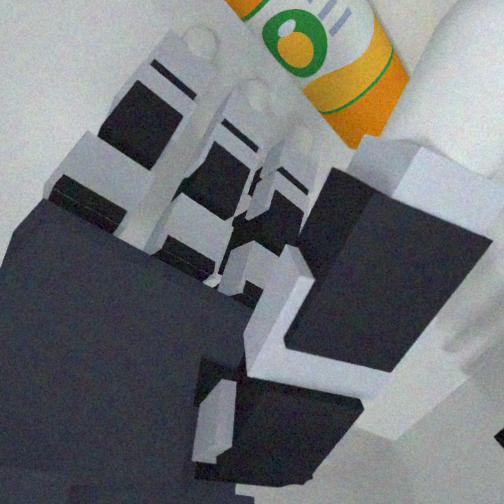

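>>> {"api": "move", "payload": {"joints": {"joint_2_rad": 0.15}, "min_time_s": 1, "cameras": ["wrist_camera"]}}

Scene clock: 445.90 s.
move: done
base_odometry: x=+1.212 y=+0.930 heading=+0.399
base_tilt: forward=-0.2 right=+0.1
base_status: not commanded
joint_positions: joint_1_rad=-0.004 joint_2_rad=+0.115 joint_3_rad=+3.143 joint_4_rad=-0.847 joint_5_rad=-0.018 joint_6_rad=-1.064 joint_7_rad=+0.049 hand_index_mcp=+0.472 hand_index_abd=+0.002 hand_index_pip=+0.580 hand_index_dip=+0.698 hand_middle_mcp=+0.472 hand_middle_abd=+0.002 hand_middle_pip=+0.580 hand_middle_dip=+0.698 hand_ring_mcp=+0.473 hand_ring_abd=+0.002 hand_ring_pip=+0.580 hand_ring_dip=+0.697 hand_thumb_cmc=-0.843 hand_thumb_axl=+0.679 hand_thumb_mcp=+0.002 hand_thumb_ipl=+0.169 hand_current_limit=+0.500 hand_speed=-0.500
joint_status: all done
hand_state: goal,goal,goal,goal,goal,goal,goal,goal,goal,goal,goal,goal,goal,goal,goal,goal
index_mcp_current_ma: -36
index_abd_current_ma: 6
index_pip_current_ma: 0
index_dip_current_ma: -10
middle_mcp_current_ma: -35
middle_abd_current_ma: 6
middle_pip_current_ma: 0
middle_dip_current_ma: -8
ring_mcp_current_ma: -33
ring_abd_current_ma: 6
ring_pip_current_ma: 0
ring_dip_current_ma: -11
thumb_cmc_current_ma: 29
thumb_axl_current_ma: -3
thumb_mcp_current_ma: 8
thumb_ipl_current_ma: -6
hand_goal_index_mcp: 0.480
hand_goal_index_abd: 0.000
hand_goal_index_pip: 0.580
hand_goal_index_dip: 0.700
hand_goal_middle_mcp: 0.480
hand_goal_middle_abd: 0.000
hand_goal_middle_pip: 0.580
hand_goal_middle_dip: 0.700
hand_goal_ring_mcp: 0.480
hand_goal_ring_abd: 0.000
hand_goal_ring_pip: 0.580
hand_goal_ring_dip: 0.700
hand_goal_thumb_cmc: -0.850
hand_goal_thumb_axl: 0.680
hand_goal_thumb_mcp: 0.000
hand_goal_thumb_ipl: 0.170
motor_effort: joint_1_rad=+0(1) joint_2_rad=-19(20) joint_3_rad=+0(0) joint_4_rad=+15(15) joint_5_rad=+1(1) joint_6_rad=+9(9) joint_7_rad=+0(0)
hand_pose: x=+0.6578 y=+0.0269 z=+1.0702 quat_wxyz=(+0.372, -0.615, +0.584, -0.377) (m; base frame)
hand_target: x=+0.6580 y=+0.0239 z=+1.0452 quat_wxyz=(+0.349, -0.615, +0.615, -0.349) (m; base frame)
hand_status: not commanded
pictures: wrist_camera
camera_calibration:
wrist_camera: T_world_to_cam=[[-0.281241, 0.720463, -0.633906, 0.881052], [-0.420241, 0.501398, 0.756306, -0.585556], [0.862729, 0.479097, 0.161754, -0.636175], [0, 0, 0, 1]] pos_world=[0.55056, -0.0363794, 1.10427]

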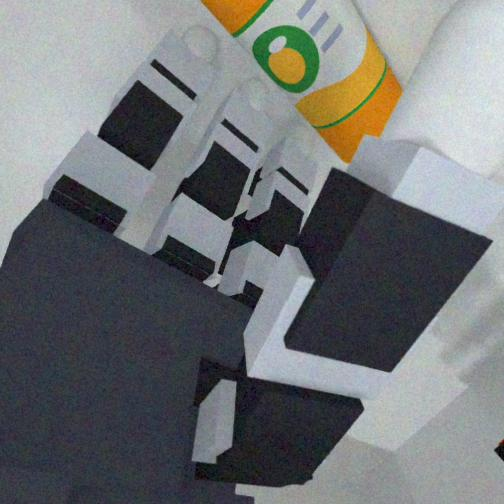

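>>> {"api": "move", "payload": {"joints": {"joint_2_rad": 0.165}, "min_time_s": 1, "cameras": ["wrist_camera"]}}

Scene clock: 447.93 s.
move: done
base_odometry: x=+1.212 y=+0.930 heading=+0.399
base_tilt: forward=-0.1 right=+0.1
base_status: not commanded
joint_positions: joint_1_rad=-0.004 joint_2_rad=+0.124 joint_3_rad=+3.143 joint_4_rad=-0.847 joint_5_rad=-0.018 joint_6_rad=-1.064 joint_7_rad=+0.048 hand_index_mcp=+0.481 hand_index_abd=-0.001 hand_index_pip=+0.583 hand_index_dip=+0.701 hand_middle_mcp=+0.472 hand_middle_abd=+0.002 hand_middle_pip=+0.580 hand_middle_dip=+0.698 hand_ring_mcp=+0.473 hand_ring_abd=+0.002 hand_ring_pip=+0.580 hand_ring_dip=+0.697 hand_thumb_cmc=-0.843 hand_thumb_axl=+0.679 hand_thumb_mcp=+0.002 hand_thumb_ipl=+0.169 hand_current_limit=+0.500 hand_speed=-0.500
joint_status: all done
hand_state: goal,goal,goal,goal,goal,goal,goal,goal,goal,goal,goal,goal,goal,goal,goal,goal
index_mcp_current_ma: 6
index_abd_current_ma: -4
index_pip_current_ma: 12
index_dip_current_ma: 2
middle_mcp_current_ma: -35
middle_abd_current_ma: 6
middle_pip_current_ma: 0
middle_dip_current_ma: -8
ring_mcp_current_ma: -33
ring_abd_current_ma: 6
ring_pip_current_ma: 0
ring_dip_current_ma: -11
thumb_cmc_current_ma: 29
thumb_axl_current_ma: -3
thumb_mcp_current_ma: 8
thumb_ipl_current_ma: -6
hand_goal_index_mcp: 0.480
hand_goal_index_abd: 0.000
hand_goal_index_pip: 0.580
hand_goal_index_dip: 0.700
hand_goal_middle_mcp: 0.480
hand_goal_middle_abd: 0.000
hand_goal_middle_pip: 0.580
hand_goal_middle_dip: 0.700
hand_goal_ring_mcp: 0.480
hand_goal_ring_abd: 0.000
hand_goal_ring_pip: 0.580
hand_goal_ring_dip: 0.700
hand_goal_thumb_cmc: -0.850
hand_goal_thumb_axl: 0.680
hand_goal_thumb_mcp: 0.000
hand_goal_thumb_ipl: 0.170
motor_effort: joint_1_rad=+0(1) joint_2_rad=-18(20) joint_3_rad=+0(0) joint_4_rad=+14(15) joint_5_rad=+0(1) joint_6_rad=+7(8) joint_7_rad=+0(0)
hand_pose: x=+0.6611 y=+0.0269 z=+1.0655 quat_wxyz=(+0.370, -0.617, +0.586, -0.374) (m; base frame)
hand_target: x=+0.6634 y=+0.0239 z=+1.0371 quat_wxyz=(+0.344, -0.618, +0.618, -0.344) (m; base frame)
hand_status: not commanded
pictures: wrist_camera
camera_calibration:
wrist_camera: T_world_to_cam=[[-0.286599, 0.720507, -0.631451, 0.879957], [-0.413665, 0.50143, 0.759901, -0.588786], [0.864143, 0.478996, 0.154338, -0.631319], [0, 0, 0, 1]] pos_world=[0.554185, -0.0363803, 1.10051]

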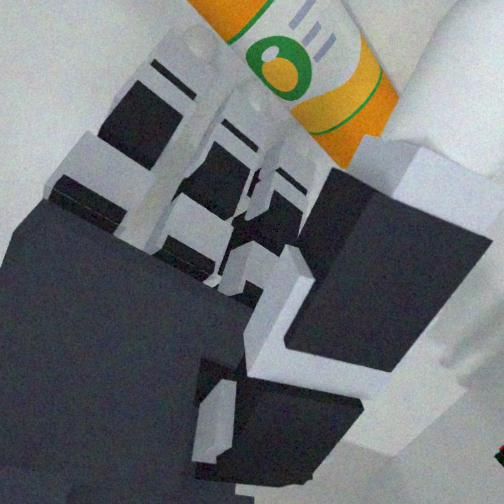

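>>> {"api": "move", "payload": {"base": {"translate_m": -0.03}, "speeds": {"translate_m": 0.06}, "cameras": ["wrist_camera"]}}

Scene clock: 449.37 s.
move: done
base_odometry: x=+1.184 y=+0.919 heading=+0.399
base_tilt: forward=-0.1 right=+0.1
base_status: done
joint_positions: joint_1_rad=-0.004 joint_2_rad=+0.130 joint_3_rad=+3.143 joint_4_rad=-0.838 joint_5_rad=-0.018 joint_6_rad=-1.064 joint_7_rad=+0.047 hand_index_mcp=+0.494 hand_index_abd=+0.006 hand_index_pip=+0.592 hand_index_dip=+0.705 hand_middle_mcp=+0.486 hand_middle_abd=+0.008 hand_middle_pip=+0.586 hand_middle_dip=+0.702 hand_ring_mcp=+0.475 hand_ring_abd=+0.002 hand_ring_pip=+0.580 hand_ring_dip=+0.699 hand_thumb_cmc=-0.843 hand_thumb_axl=+0.679 hand_thumb_mcp=+0.001 hand_thumb_ipl=+0.169 hand_current_limit=+0.500 hand_speed=-0.500
joint_status: not commanded
hand_state: goal,goal,goal,goal,goal,goal,goal,goal,goal,goal,goal,goal,goal,goal,goal,goal
index_mcp_current_ma: 62
index_abd_current_ma: 21
index_pip_current_ma: 53
index_dip_current_ma: 22
middle_mcp_current_ma: 25
middle_abd_current_ma: 30
middle_pip_current_ma: 24
middle_dip_current_ma: 7
ring_mcp_current_ma: -22
ring_abd_current_ma: 5
ring_pip_current_ma: 0
ring_dip_current_ma: -4
thumb_cmc_current_ma: 29
thumb_axl_current_ma: -3
thumb_mcp_current_ma: 7
thumb_ipl_current_ma: -6
hand_goal_index_mcp: 0.480
hand_goal_index_abd: 0.000
hand_goal_index_pip: 0.580
hand_goal_index_dip: 0.700
hand_goal_middle_mcp: 0.480
hand_goal_middle_abd: 0.000
hand_goal_middle_pip: 0.580
hand_goal_middle_dip: 0.700
hand_goal_ring_mcp: 0.480
hand_goal_ring_abd: 0.000
hand_goal_ring_pip: 0.580
hand_goal_ring_dip: 0.700
hand_goal_thumb_cmc: -0.850
hand_goal_thumb_axl: 0.680
hand_goal_thumb_mcp: 0.000
hand_goal_thumb_ipl: 0.170
motor_effort: joint_1_rad=+0(2) joint_2_rad=-18(21) joint_3_rad=+0(1) joint_4_rad=+13(14) joint_5_rad=+1(2) joint_6_rad=+6(7) joint_7_rad=+0(1)
hand_pose: x=+0.6637 y=+0.0271 z=+1.0664 quat_wxyz=(+0.371, -0.616, +0.586, -0.374) (m; base frame)
hand_target: x=+0.6634 y=+0.0239 z=+1.0371 quat_wxyz=(+0.344, -0.618, +0.618, -0.344) (m; base frame)
hand_status: not commanded
pictures: wrist_camera
camera_calibration:
wrist_camera: T_world_to_cam=[[-0.284461, 0.721863, -0.630869, 0.879083], [-0.414925, 0.500525, 0.75981, -0.587475], [0.864245, 0.4779, 0.157139, -0.636826], [0, 0, 0, 1]] pos_world=[0.55668, -0.0361921, 1.10103]

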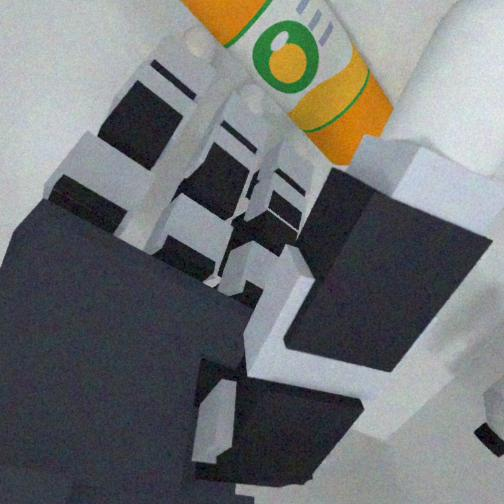

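>>> {"api": "move", "payload": {"base": {"translate_m": -0.03}, "speeds": {"translate_m": 0.06}, "cameras": ["wrist_camera"]}}

Scene clock: 450.60 s.
move: done
base_odometry: x=+1.156 y=+0.907 heading=+0.400
base_tilt: forward=-0.1 right=+0.1
base_status: done
joint_positions: joint_1_rad=-0.004 joint_2_rad=+0.131 joint_3_rad=+3.143 joint_4_rad=-0.836 joint_5_rad=-0.018 joint_6_rad=-1.065 joint_7_rad=+0.046 hand_index_mcp=+0.480 hand_index_abd=+0.003 hand_index_pip=+0.583 hand_index_dip=+0.704 hand_middle_mcp=+0.485 hand_middle_abd=+0.006 hand_middle_pip=+0.587 hand_middle_dip=+0.703 hand_ring_mcp=+0.484 hand_ring_abd=+0.010 hand_ring_pip=+0.585 hand_ring_dip=+0.702 hand_thumb_cmc=-0.843 hand_thumb_axl=+0.679 hand_thumb_mcp=+0.001 hand_thumb_ipl=+0.169 hand_current_limit=+0.500 hand_speed=-0.500
joint_status: not commanded
hand_state: goal,goal,goal,goal,goal,goal,goal,goal,goal,goal,goal,goal,goal,goal,goal,goal
index_mcp_current_ma: -2
index_abd_current_ma: 10
index_pip_current_ma: 13
index_dip_current_ma: 15
middle_mcp_current_ma: 22
middle_abd_current_ma: 21
middle_pip_current_ma: 29
middle_dip_current_ma: 12
ring_mcp_current_ma: 17
ring_abd_current_ma: 37
ring_pip_current_ma: 22
ring_dip_current_ma: 8
thumb_cmc_current_ma: 29
thumb_axl_current_ma: -3
thumb_mcp_current_ma: 7
thumb_ipl_current_ma: -6
hand_goal_index_mcp: 0.480
hand_goal_index_abd: 0.000
hand_goal_index_pip: 0.580
hand_goal_index_dip: 0.700
hand_goal_middle_mcp: 0.480
hand_goal_middle_abd: 0.000
hand_goal_middle_pip: 0.580
hand_goal_middle_dip: 0.700
hand_goal_ring_mcp: 0.480
hand_goal_ring_abd: 0.000
hand_goal_ring_pip: 0.580
hand_goal_ring_dip: 0.700
hand_goal_thumb_cmc: -0.850
hand_goal_thumb_axl: 0.680
hand_goal_thumb_mcp: 0.000
hand_goal_thumb_ipl: 0.170
motor_effort: joint_1_rad=+1(2) joint_2_rad=-17(20) joint_3_rad=+0(1) joint_4_rad=+13(14) joint_5_rad=+1(2) joint_6_rad=+6(8) joint_7_rad=+0(0)
hand_pose: x=+0.6643 y=+0.0271 z=+1.0665 quat_wxyz=(+0.371, -0.616, +0.586, -0.374) (m; base frame)
hand_target: x=+0.6634 y=+0.0239 z=+1.0371 quat_wxyz=(+0.344, -0.618, +0.618, -0.344) (m; base frame)
hand_status: not commanded
pictures: wrist_camera
camera_calibration:
wrist_camera: T_world_to_cam=[[-0.284647, 0.721879, -0.630767, 0.879307], [-0.414857, 0.50042, 0.759917, -0.587461], [0.864216, 0.477986, 0.157033, -0.637225], [0, 0, 0, 1]] pos_world=[0.557281, -0.0361915, 1.10112]

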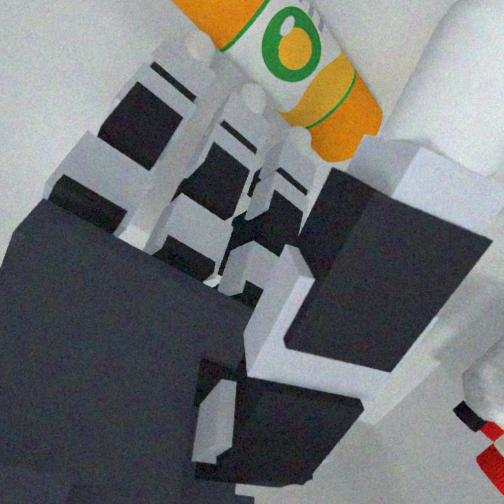

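>>> {"api": "move", "payload": {"joints": {"joint_2_rad": 0.04}, "min_time_s": 1}}

>>> {"api": "move", "payload": {"base": {"translate_m": 0.055}, "speeds": {"translate_m": 0.1}, "cameras": ["wrist_camera"]}}

Scene clock: 452.27 s.
move: done
base_odometry: x=+1.156 y=+0.907 heading=+0.400
base_tilt: forward=-0.1 right=+0.1
base_status: not commanded
joint_positions: joint_1_rad=-0.004 joint_2_rad=+0.066 joint_3_rad=+3.143 joint_4_rad=-0.836 joint_5_rad=-0.018 joint_6_rad=-1.069 joint_7_rad=+0.046 hand_index_mcp=+0.474 hand_index_abd=+0.003 hand_index_pip=+0.581 hand_index_dip=+0.703 hand_middle_mcp=+0.474 hand_middle_abd=+0.003 hand_middle_pip=+0.581 hand_middle_dip=+0.702 hand_ring_mcp=+0.475 hand_ring_abd=+0.003 hand_ring_pip=+0.581 hand_ring_dip=+0.702 hand_thumb_cmc=-0.843 hand_thumb_axl=+0.679 hand_thumb_mcp=+0.001 hand_thumb_ipl=+0.169 hand_current_limit=+0.500 hand_speed=-0.500
joint_status: all done
hand_state: goal,goal,goal,goal,goal,goal,goal,goal,goal,goal,goal,goal,goal,goal,goal,goal
index_mcp_current_ma: -26
index_abd_current_ma: 10
index_pip_current_ma: 3
index_dip_current_ma: 10
middle_mcp_current_ma: -25
middle_abd_current_ma: 11
middle_pip_current_ma: 3
middle_dip_current_ma: 9
ring_mcp_current_ma: -23
ring_abd_current_ma: 12
ring_pip_current_ma: 3
ring_dip_current_ma: 8
thumb_cmc_current_ma: 29
thumb_axl_current_ma: -3
thumb_mcp_current_ma: 7
thumb_ipl_current_ma: -6
hand_goal_index_mcp: 0.480
hand_goal_index_abd: 0.000
hand_goal_index_pip: 0.580
hand_goal_index_dip: 0.700
hand_goal_middle_mcp: 0.480
hand_goal_middle_abd: 0.000
hand_goal_middle_pip: 0.580
hand_goal_middle_dip: 0.700
hand_goal_ring_mcp: 0.480
hand_goal_ring_abd: 0.000
hand_goal_ring_pip: 0.580
hand_goal_ring_dip: 0.700
hand_goal_thumb_cmc: -0.850
hand_goal_thumb_axl: 0.680
hand_goal_thumb_mcp: 0.000
hand_goal_thumb_ipl: 0.170
motor_effort: joint_1_rad=+0(1) joint_2_rad=-17(21) joint_3_rad=+0(1) joint_4_rad=+15(15) joint_5_rad=+0(2) joint_6_rad=+9(9) joint_7_rad=+0(1)
hand_pose: x=+0.6374 y=+0.0270 z=+1.1003 quat_wxyz=(+0.389, -0.604, +0.574, -0.393) (m; base frame)
hand_target: x=+0.6149 y=+0.0239 z=+1.1022 quat_wxyz=(+0.382, -0.595, +0.595, -0.382) (m; base frame)
hand_status: not commanded
pictures: none

Scene clock: 453.40 s.
move: done
base_odometry: x=+1.207 y=+0.928 heading=+0.399
base_tilt: forward=-0.2 right=+0.1
base_status: done
joint_positions: joint_1_rad=-0.004 joint_2_rad=+0.058 joint_3_rad=+3.143 joint_4_rad=-0.836 joint_5_rad=-0.018 joint_6_rad=-1.069 joint_7_rad=+0.046 hand_index_mcp=+0.474 hand_index_abd=+0.003 hand_index_pip=+0.581 hand_index_dip=+0.703 hand_middle_mcp=+0.474 hand_middle_abd=+0.003 hand_middle_pip=+0.581 hand_middle_dip=+0.702 hand_ring_mcp=+0.474 hand_ring_abd=+0.003 hand_ring_pip=+0.581 hand_ring_dip=+0.702 hand_thumb_cmc=-0.843 hand_thumb_axl=+0.679 hand_thumb_mcp=+0.001 hand_thumb_ipl=+0.169 hand_current_limit=+0.500 hand_speed=-0.500
joint_status: not commanded
hand_state: goal,goal,goal,goal,goal,goal,goal,goal,goal,goal,goal,goal,goal,goal,goal,goal
index_mcp_current_ma: -29
index_abd_current_ma: 10
index_pip_current_ma: 2
index_dip_current_ma: 10
middle_mcp_current_ma: -28
middle_abd_current_ma: 9
middle_pip_current_ma: 2
middle_dip_current_ma: 9
ring_mcp_current_ma: -26
ring_abd_current_ma: 10
ring_pip_current_ma: 2
ring_dip_current_ma: 8
thumb_cmc_current_ma: 28
thumb_axl_current_ma: -3
thumb_mcp_current_ma: 7
thumb_ipl_current_ma: -6
hand_goal_index_mcp: 0.480
hand_goal_index_abd: 0.000
hand_goal_index_pip: 0.580
hand_goal_index_dip: 0.700
hand_goal_middle_mcp: 0.480
hand_goal_middle_abd: 0.000
hand_goal_middle_pip: 0.580
hand_goal_middle_dip: 0.700
hand_goal_ring_mcp: 0.480
hand_goal_ring_abd: 0.000
hand_goal_ring_pip: 0.580
hand_goal_ring_dip: 0.700
hand_goal_thumb_cmc: -0.850
hand_goal_thumb_axl: 0.680
hand_goal_thumb_mcp: 0.000
hand_goal_thumb_ipl: 0.170
motor_effort: joint_1_rad=+1(3) joint_2_rad=-17(20) joint_3_rad=+0(2) joint_4_rad=+14(15) joint_5_rad=+1(2) joint_6_rad=+8(9) joint_7_rad=+0(1)
hand_pose: x=+0.6337 y=+0.0271 z=+1.1049 quat_wxyz=(+0.391, -0.602, +0.572, -0.396) (m; base frame)
hand_target: x=+0.6149 y=+0.0239 z=+1.1022 quat_wxyz=(+0.382, -0.595, +0.595, -0.382) (m; base frame)
hand_status: not commanded
pictures: wrist_camera
camera_calibration:
wrist_camera: T_world_to_cam=[[-0.239721, 0.721934, -0.649111, 0.886673], [-0.46736, 0.500222, 0.72894, -0.561843], [0.850946, 0.47811, 0.217489, -0.675122], [0, 0, 0, 1]] pos_world=[0.524464, -0.0362907, 1.13193]

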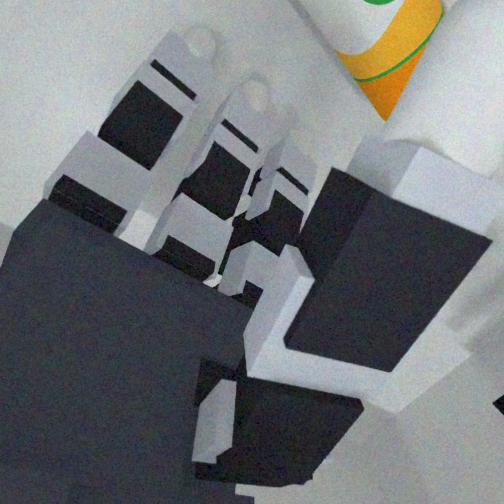

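>>> {"api": "move", "payload": {"base": {"translate_m": -0.018}, "speeds": {"translate_m": 0.1}}}

>>> {"api": "move", "payload": {"joints": {"joint_2_rad": 0.2}, "min_time_s": 2, "cameras": ["wrist_camera"]}}

Scene clock: 454.30 s.
move: done
base_odometry: x=+1.190 y=+0.921 heading=+0.399
base_tilt: forward=-0.1 right=+0.1
base_status: done
joint_positions: joint_1_rad=-0.004 joint_2_rad=+0.046 joint_3_rad=+3.143 joint_4_rad=-0.836 joint_5_rad=-0.018 joint_6_rad=-1.069 joint_7_rad=+0.046 hand_index_mcp=+0.473 hand_index_abd=+0.003 hand_index_pip=+0.581 hand_index_dip=+0.703 hand_middle_mcp=+0.473 hand_middle_abd=+0.003 hand_middle_pip=+0.580 hand_middle_dip=+0.702 hand_ring_mcp=+0.474 hand_ring_abd=+0.003 hand_ring_pip=+0.581 hand_ring_dip=+0.702 hand_thumb_cmc=-0.844 hand_thumb_axl=+0.679 hand_thumb_mcp=+0.001 hand_thumb_ipl=+0.169 hand_current_limit=+0.500 hand_speed=-0.500
joint_status: not commanded
hand_state: goal,goal,goal,goal,goal,goal,goal,goal,goal,goal,goal,goal,goal,goal,goal,goal
index_mcp_current_ma: -30
index_abd_current_ma: 9
index_pip_current_ma: 2
index_dip_current_ma: 10
middle_mcp_current_ma: -29
middle_abd_current_ma: 9
middle_pip_current_ma: 2
middle_dip_current_ma: 9
ring_mcp_current_ma: -27
ring_abd_current_ma: 10
ring_pip_current_ma: 2
ring_dip_current_ma: 8
thumb_cmc_current_ma: 27
thumb_axl_current_ma: -3
thumb_mcp_current_ma: 7
thumb_ipl_current_ma: -6
hand_goal_index_mcp: 0.480
hand_goal_index_abd: 0.000
hand_goal_index_pip: 0.580
hand_goal_index_dip: 0.700
hand_goal_middle_mcp: 0.480
hand_goal_middle_abd: 0.000
hand_goal_middle_pip: 0.580
hand_goal_middle_dip: 0.700
hand_goal_ring_mcp: 0.480
hand_goal_ring_abd: 0.000
hand_goal_ring_pip: 0.580
hand_goal_ring_dip: 0.700
hand_goal_thumb_cmc: -0.850
hand_goal_thumb_axl: 0.680
hand_goal_thumb_mcp: 0.000
hand_goal_thumb_ipl: 0.170
motor_effort: joint_1_rad=+1(1) joint_2_rad=-16(22) joint_3_rad=+0(1) joint_4_rad=+14(16) joint_5_rad=+1(1) joint_6_rad=+9(9) joint_7_rad=+0(0)
hand_pose: x=+0.6288 y=+0.0271 z=+1.1107 quat_wxyz=(+0.394, -0.600, +0.570, -0.399) (m; base frame)
hand_target: x=+0.6149 y=+0.0239 z=+1.1022 quat_wxyz=(+0.382, -0.595, +0.595, -0.382) (m; base frame)
hand_status: not commanded
pictures: none

Scene clock: 456.60 s.
move: done
base_odometry: x=+1.190 y=+0.921 heading=+0.399
base_tilt: forward=-0.1 right=+0.1
base_status: not commanded
joint_positions: joint_1_rad=-0.004 joint_2_rad=+0.144 joint_3_rad=+3.143 joint_4_rad=-0.828 joint_5_rad=-0.018 joint_6_rad=-1.069 joint_7_rad=+0.046 hand_index_mcp=+0.504 hand_index_abd=-0.010 hand_index_pip=+0.598 hand_index_dip=+0.707 hand_middle_mcp=+0.491 hand_middle_abd=-0.006 hand_middle_pip=+0.590 hand_middle_dip=+0.704 hand_ring_mcp=+0.477 hand_ring_abd=+0.001 hand_ring_pip=+0.581 hand_ring_dip=+0.702 hand_thumb_cmc=-0.844 hand_thumb_axl=+0.679 hand_thumb_mcp=+0.001 hand_thumb_ipl=+0.169 hand_current_limit=+0.500 hand_speed=-0.500
joint_status: all done
hand_state: blocked,goal,goal,goal,goal,goal,goal,goal,goal,goal,goal,goal,goal,goal,goal,goal
index_mcp_current_ma: 114
index_abd_current_ma: -36
index_pip_current_ma: 77
index_dip_current_ma: 28
middle_mcp_current_ma: 51
middle_abd_current_ma: -20
middle_pip_current_ma: 41
middle_dip_current_ma: 17
ring_mcp_current_ma: -13
ring_abd_current_ma: 4
ring_pip_current_ma: 2
ring_dip_current_ma: 8
thumb_cmc_current_ma: 27
thumb_axl_current_ma: -3
thumb_mcp_current_ma: 7
thumb_ipl_current_ma: -6
hand_goal_index_mcp: 0.480
hand_goal_index_abd: 0.000
hand_goal_index_pip: 0.580
hand_goal_index_dip: 0.700
hand_goal_middle_mcp: 0.480
hand_goal_middle_abd: 0.000
hand_goal_middle_pip: 0.580
hand_goal_middle_dip: 0.700
hand_goal_ring_mcp: 0.480
hand_goal_ring_abd: 0.000
hand_goal_ring_pip: 0.580
hand_goal_ring_dip: 0.700
hand_goal_thumb_cmc: -0.850
hand_goal_thumb_axl: 0.680
hand_goal_thumb_mcp: 0.000
hand_goal_thumb_ipl: 0.170
motor_effort: joint_1_rad=-1(1) joint_2_rad=-16(20) joint_3_rad=-1(1) joint_4_rad=+11(15) joint_5_rad=+0(1) joint_6_rad=+4(9) joint_7_rad=+0(1)
hand_pose: x=+0.6685 y=+0.0272 z=+1.0626 quat_wxyz=(+0.368, -0.618, +0.587, -0.372) (m; base frame)
hand_target: x=+0.6755 y=+0.0239 z=+1.0178 quat_wxyz=(+0.333, -0.624, +0.624, -0.333) (m; base frame)
hand_status: not commanded
pictures: wrist_camera
camera_calibration:
wrist_camera: T_world_to_cam=[[-0.290156, 0.721751, -0.628399, 0.879114], [-0.408475, 0.500419, 0.763367, -0.590799], [0.865424, 0.47818, 0.149617, -0.633159], [0, 0, 0, 1]] pos_world=[0.561704, -0.0360897, 1.09816]

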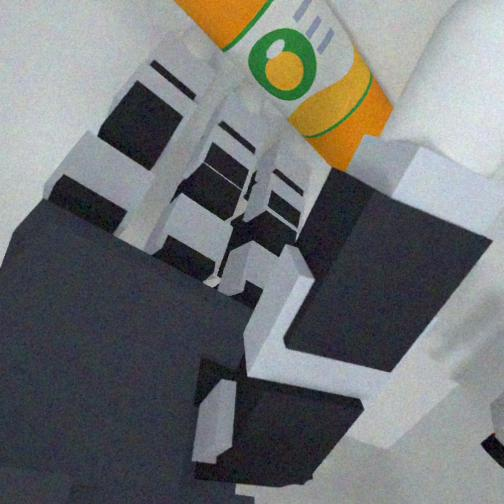

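>>> {"api": "move", "payload": {"base": {"translate_m": -0.04}, "speeds": {"translate_m": 0.06}, "cameras": ["wrist_camera"]}}

Scene clock: 460.07 s.
move: done
base_odometry: x=+1.153 y=+0.906 heading=+0.400
base_tilt: forward=-0.1 right=+0.1
base_status: done
joint_positions: joint_1_rad=-0.004 joint_2_rad=+0.149 joint_3_rad=+3.142 joint_4_rad=-0.820 joint_5_rad=-0.018 joint_6_rad=-1.069 joint_7_rad=+0.046 hand_index_mcp=+0.505 hand_index_abd=-0.001 hand_index_pip=+0.604 hand_index_dip=+0.710 hand_middle_mcp=+0.504 hand_middle_abd=+0.003 hand_middle_pip=+0.599 hand_middle_dip=+0.709 hand_ring_mcp=+0.498 hand_ring_abd=+0.012 hand_ring_pip=+0.595 hand_ring_dip=+0.706 hand_thumb_cmc=-0.844 hand_thumb_axl=+0.679 hand_thumb_mcp=+0.001 hand_thumb_ipl=+0.169 hand_current_limit=+0.500 hand_speed=-0.500
joint_status: not commanded
hand_state: blocked,goal,blocked,goal,blocked,goal,goal,goal,goal,goal,goal,goal,goal,goal,goal,goal
index_mcp_current_ma: 117
index_abd_current_ma: -2
index_pip_current_ma: 104
index_dip_current_ma: 43
middle_mcp_current_ma: 113
middle_abd_current_ma: 12
middle_pip_current_ma: 84
middle_dip_current_ma: 37
ring_mcp_current_ma: 82
ring_abd_current_ma: 45
ring_pip_current_ma: 67
ring_dip_current_ma: 24
thumb_cmc_current_ma: 27
thumb_axl_current_ma: -3
thumb_mcp_current_ma: 7
thumb_ipl_current_ma: -6
hand_goal_index_mcp: 0.480
hand_goal_index_abd: 0.000
hand_goal_index_pip: 0.580
hand_goal_index_dip: 0.700
hand_goal_middle_mcp: 0.480
hand_goal_middle_abd: 0.000
hand_goal_middle_pip: 0.580
hand_goal_middle_dip: 0.700
hand_goal_ring_mcp: 0.480
hand_goal_ring_abd: 0.000
hand_goal_ring_pip: 0.580
hand_goal_ring_dip: 0.700
hand_goal_thumb_cmc: -0.850
hand_goal_thumb_axl: 0.680
hand_goal_thumb_mcp: 0.000
hand_goal_thumb_ipl: 0.170
motor_effort: joint_1_rad=+1(2) joint_2_rad=-15(18) joint_3_rad=+1(1) joint_4_rad=+10(11) joint_5_rad=+2(2) joint_6_rad=+3(5) joint_7_rad=+0(1)
hand_pose: x=+0.6706 y=+0.0272 z=+1.0639 quat_wxyz=(+0.369, -0.617, +0.587, -0.373) (m; base frame)
hand_target: x=+0.6755 y=+0.0239 z=+1.0178 quat_wxyz=(+0.333, -0.624, +0.624, -0.333) (m; base frame)
hand_status: not commanded
pictures: wrist_camera
camera_calibration:
wrist_camera: T_world_to_cam=[[-0.288199, 0.721721, -0.629333, 0.880194], [-0.410904, 0.500424, 0.762059, -0.587883], [0.864927, 0.47822, 0.152336, -0.637727], [0, 0, 0, 1]] pos_world=[0.563695, -0.0360893, 1.09909]

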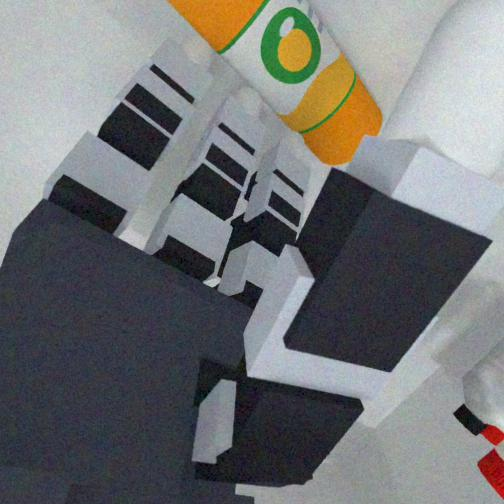

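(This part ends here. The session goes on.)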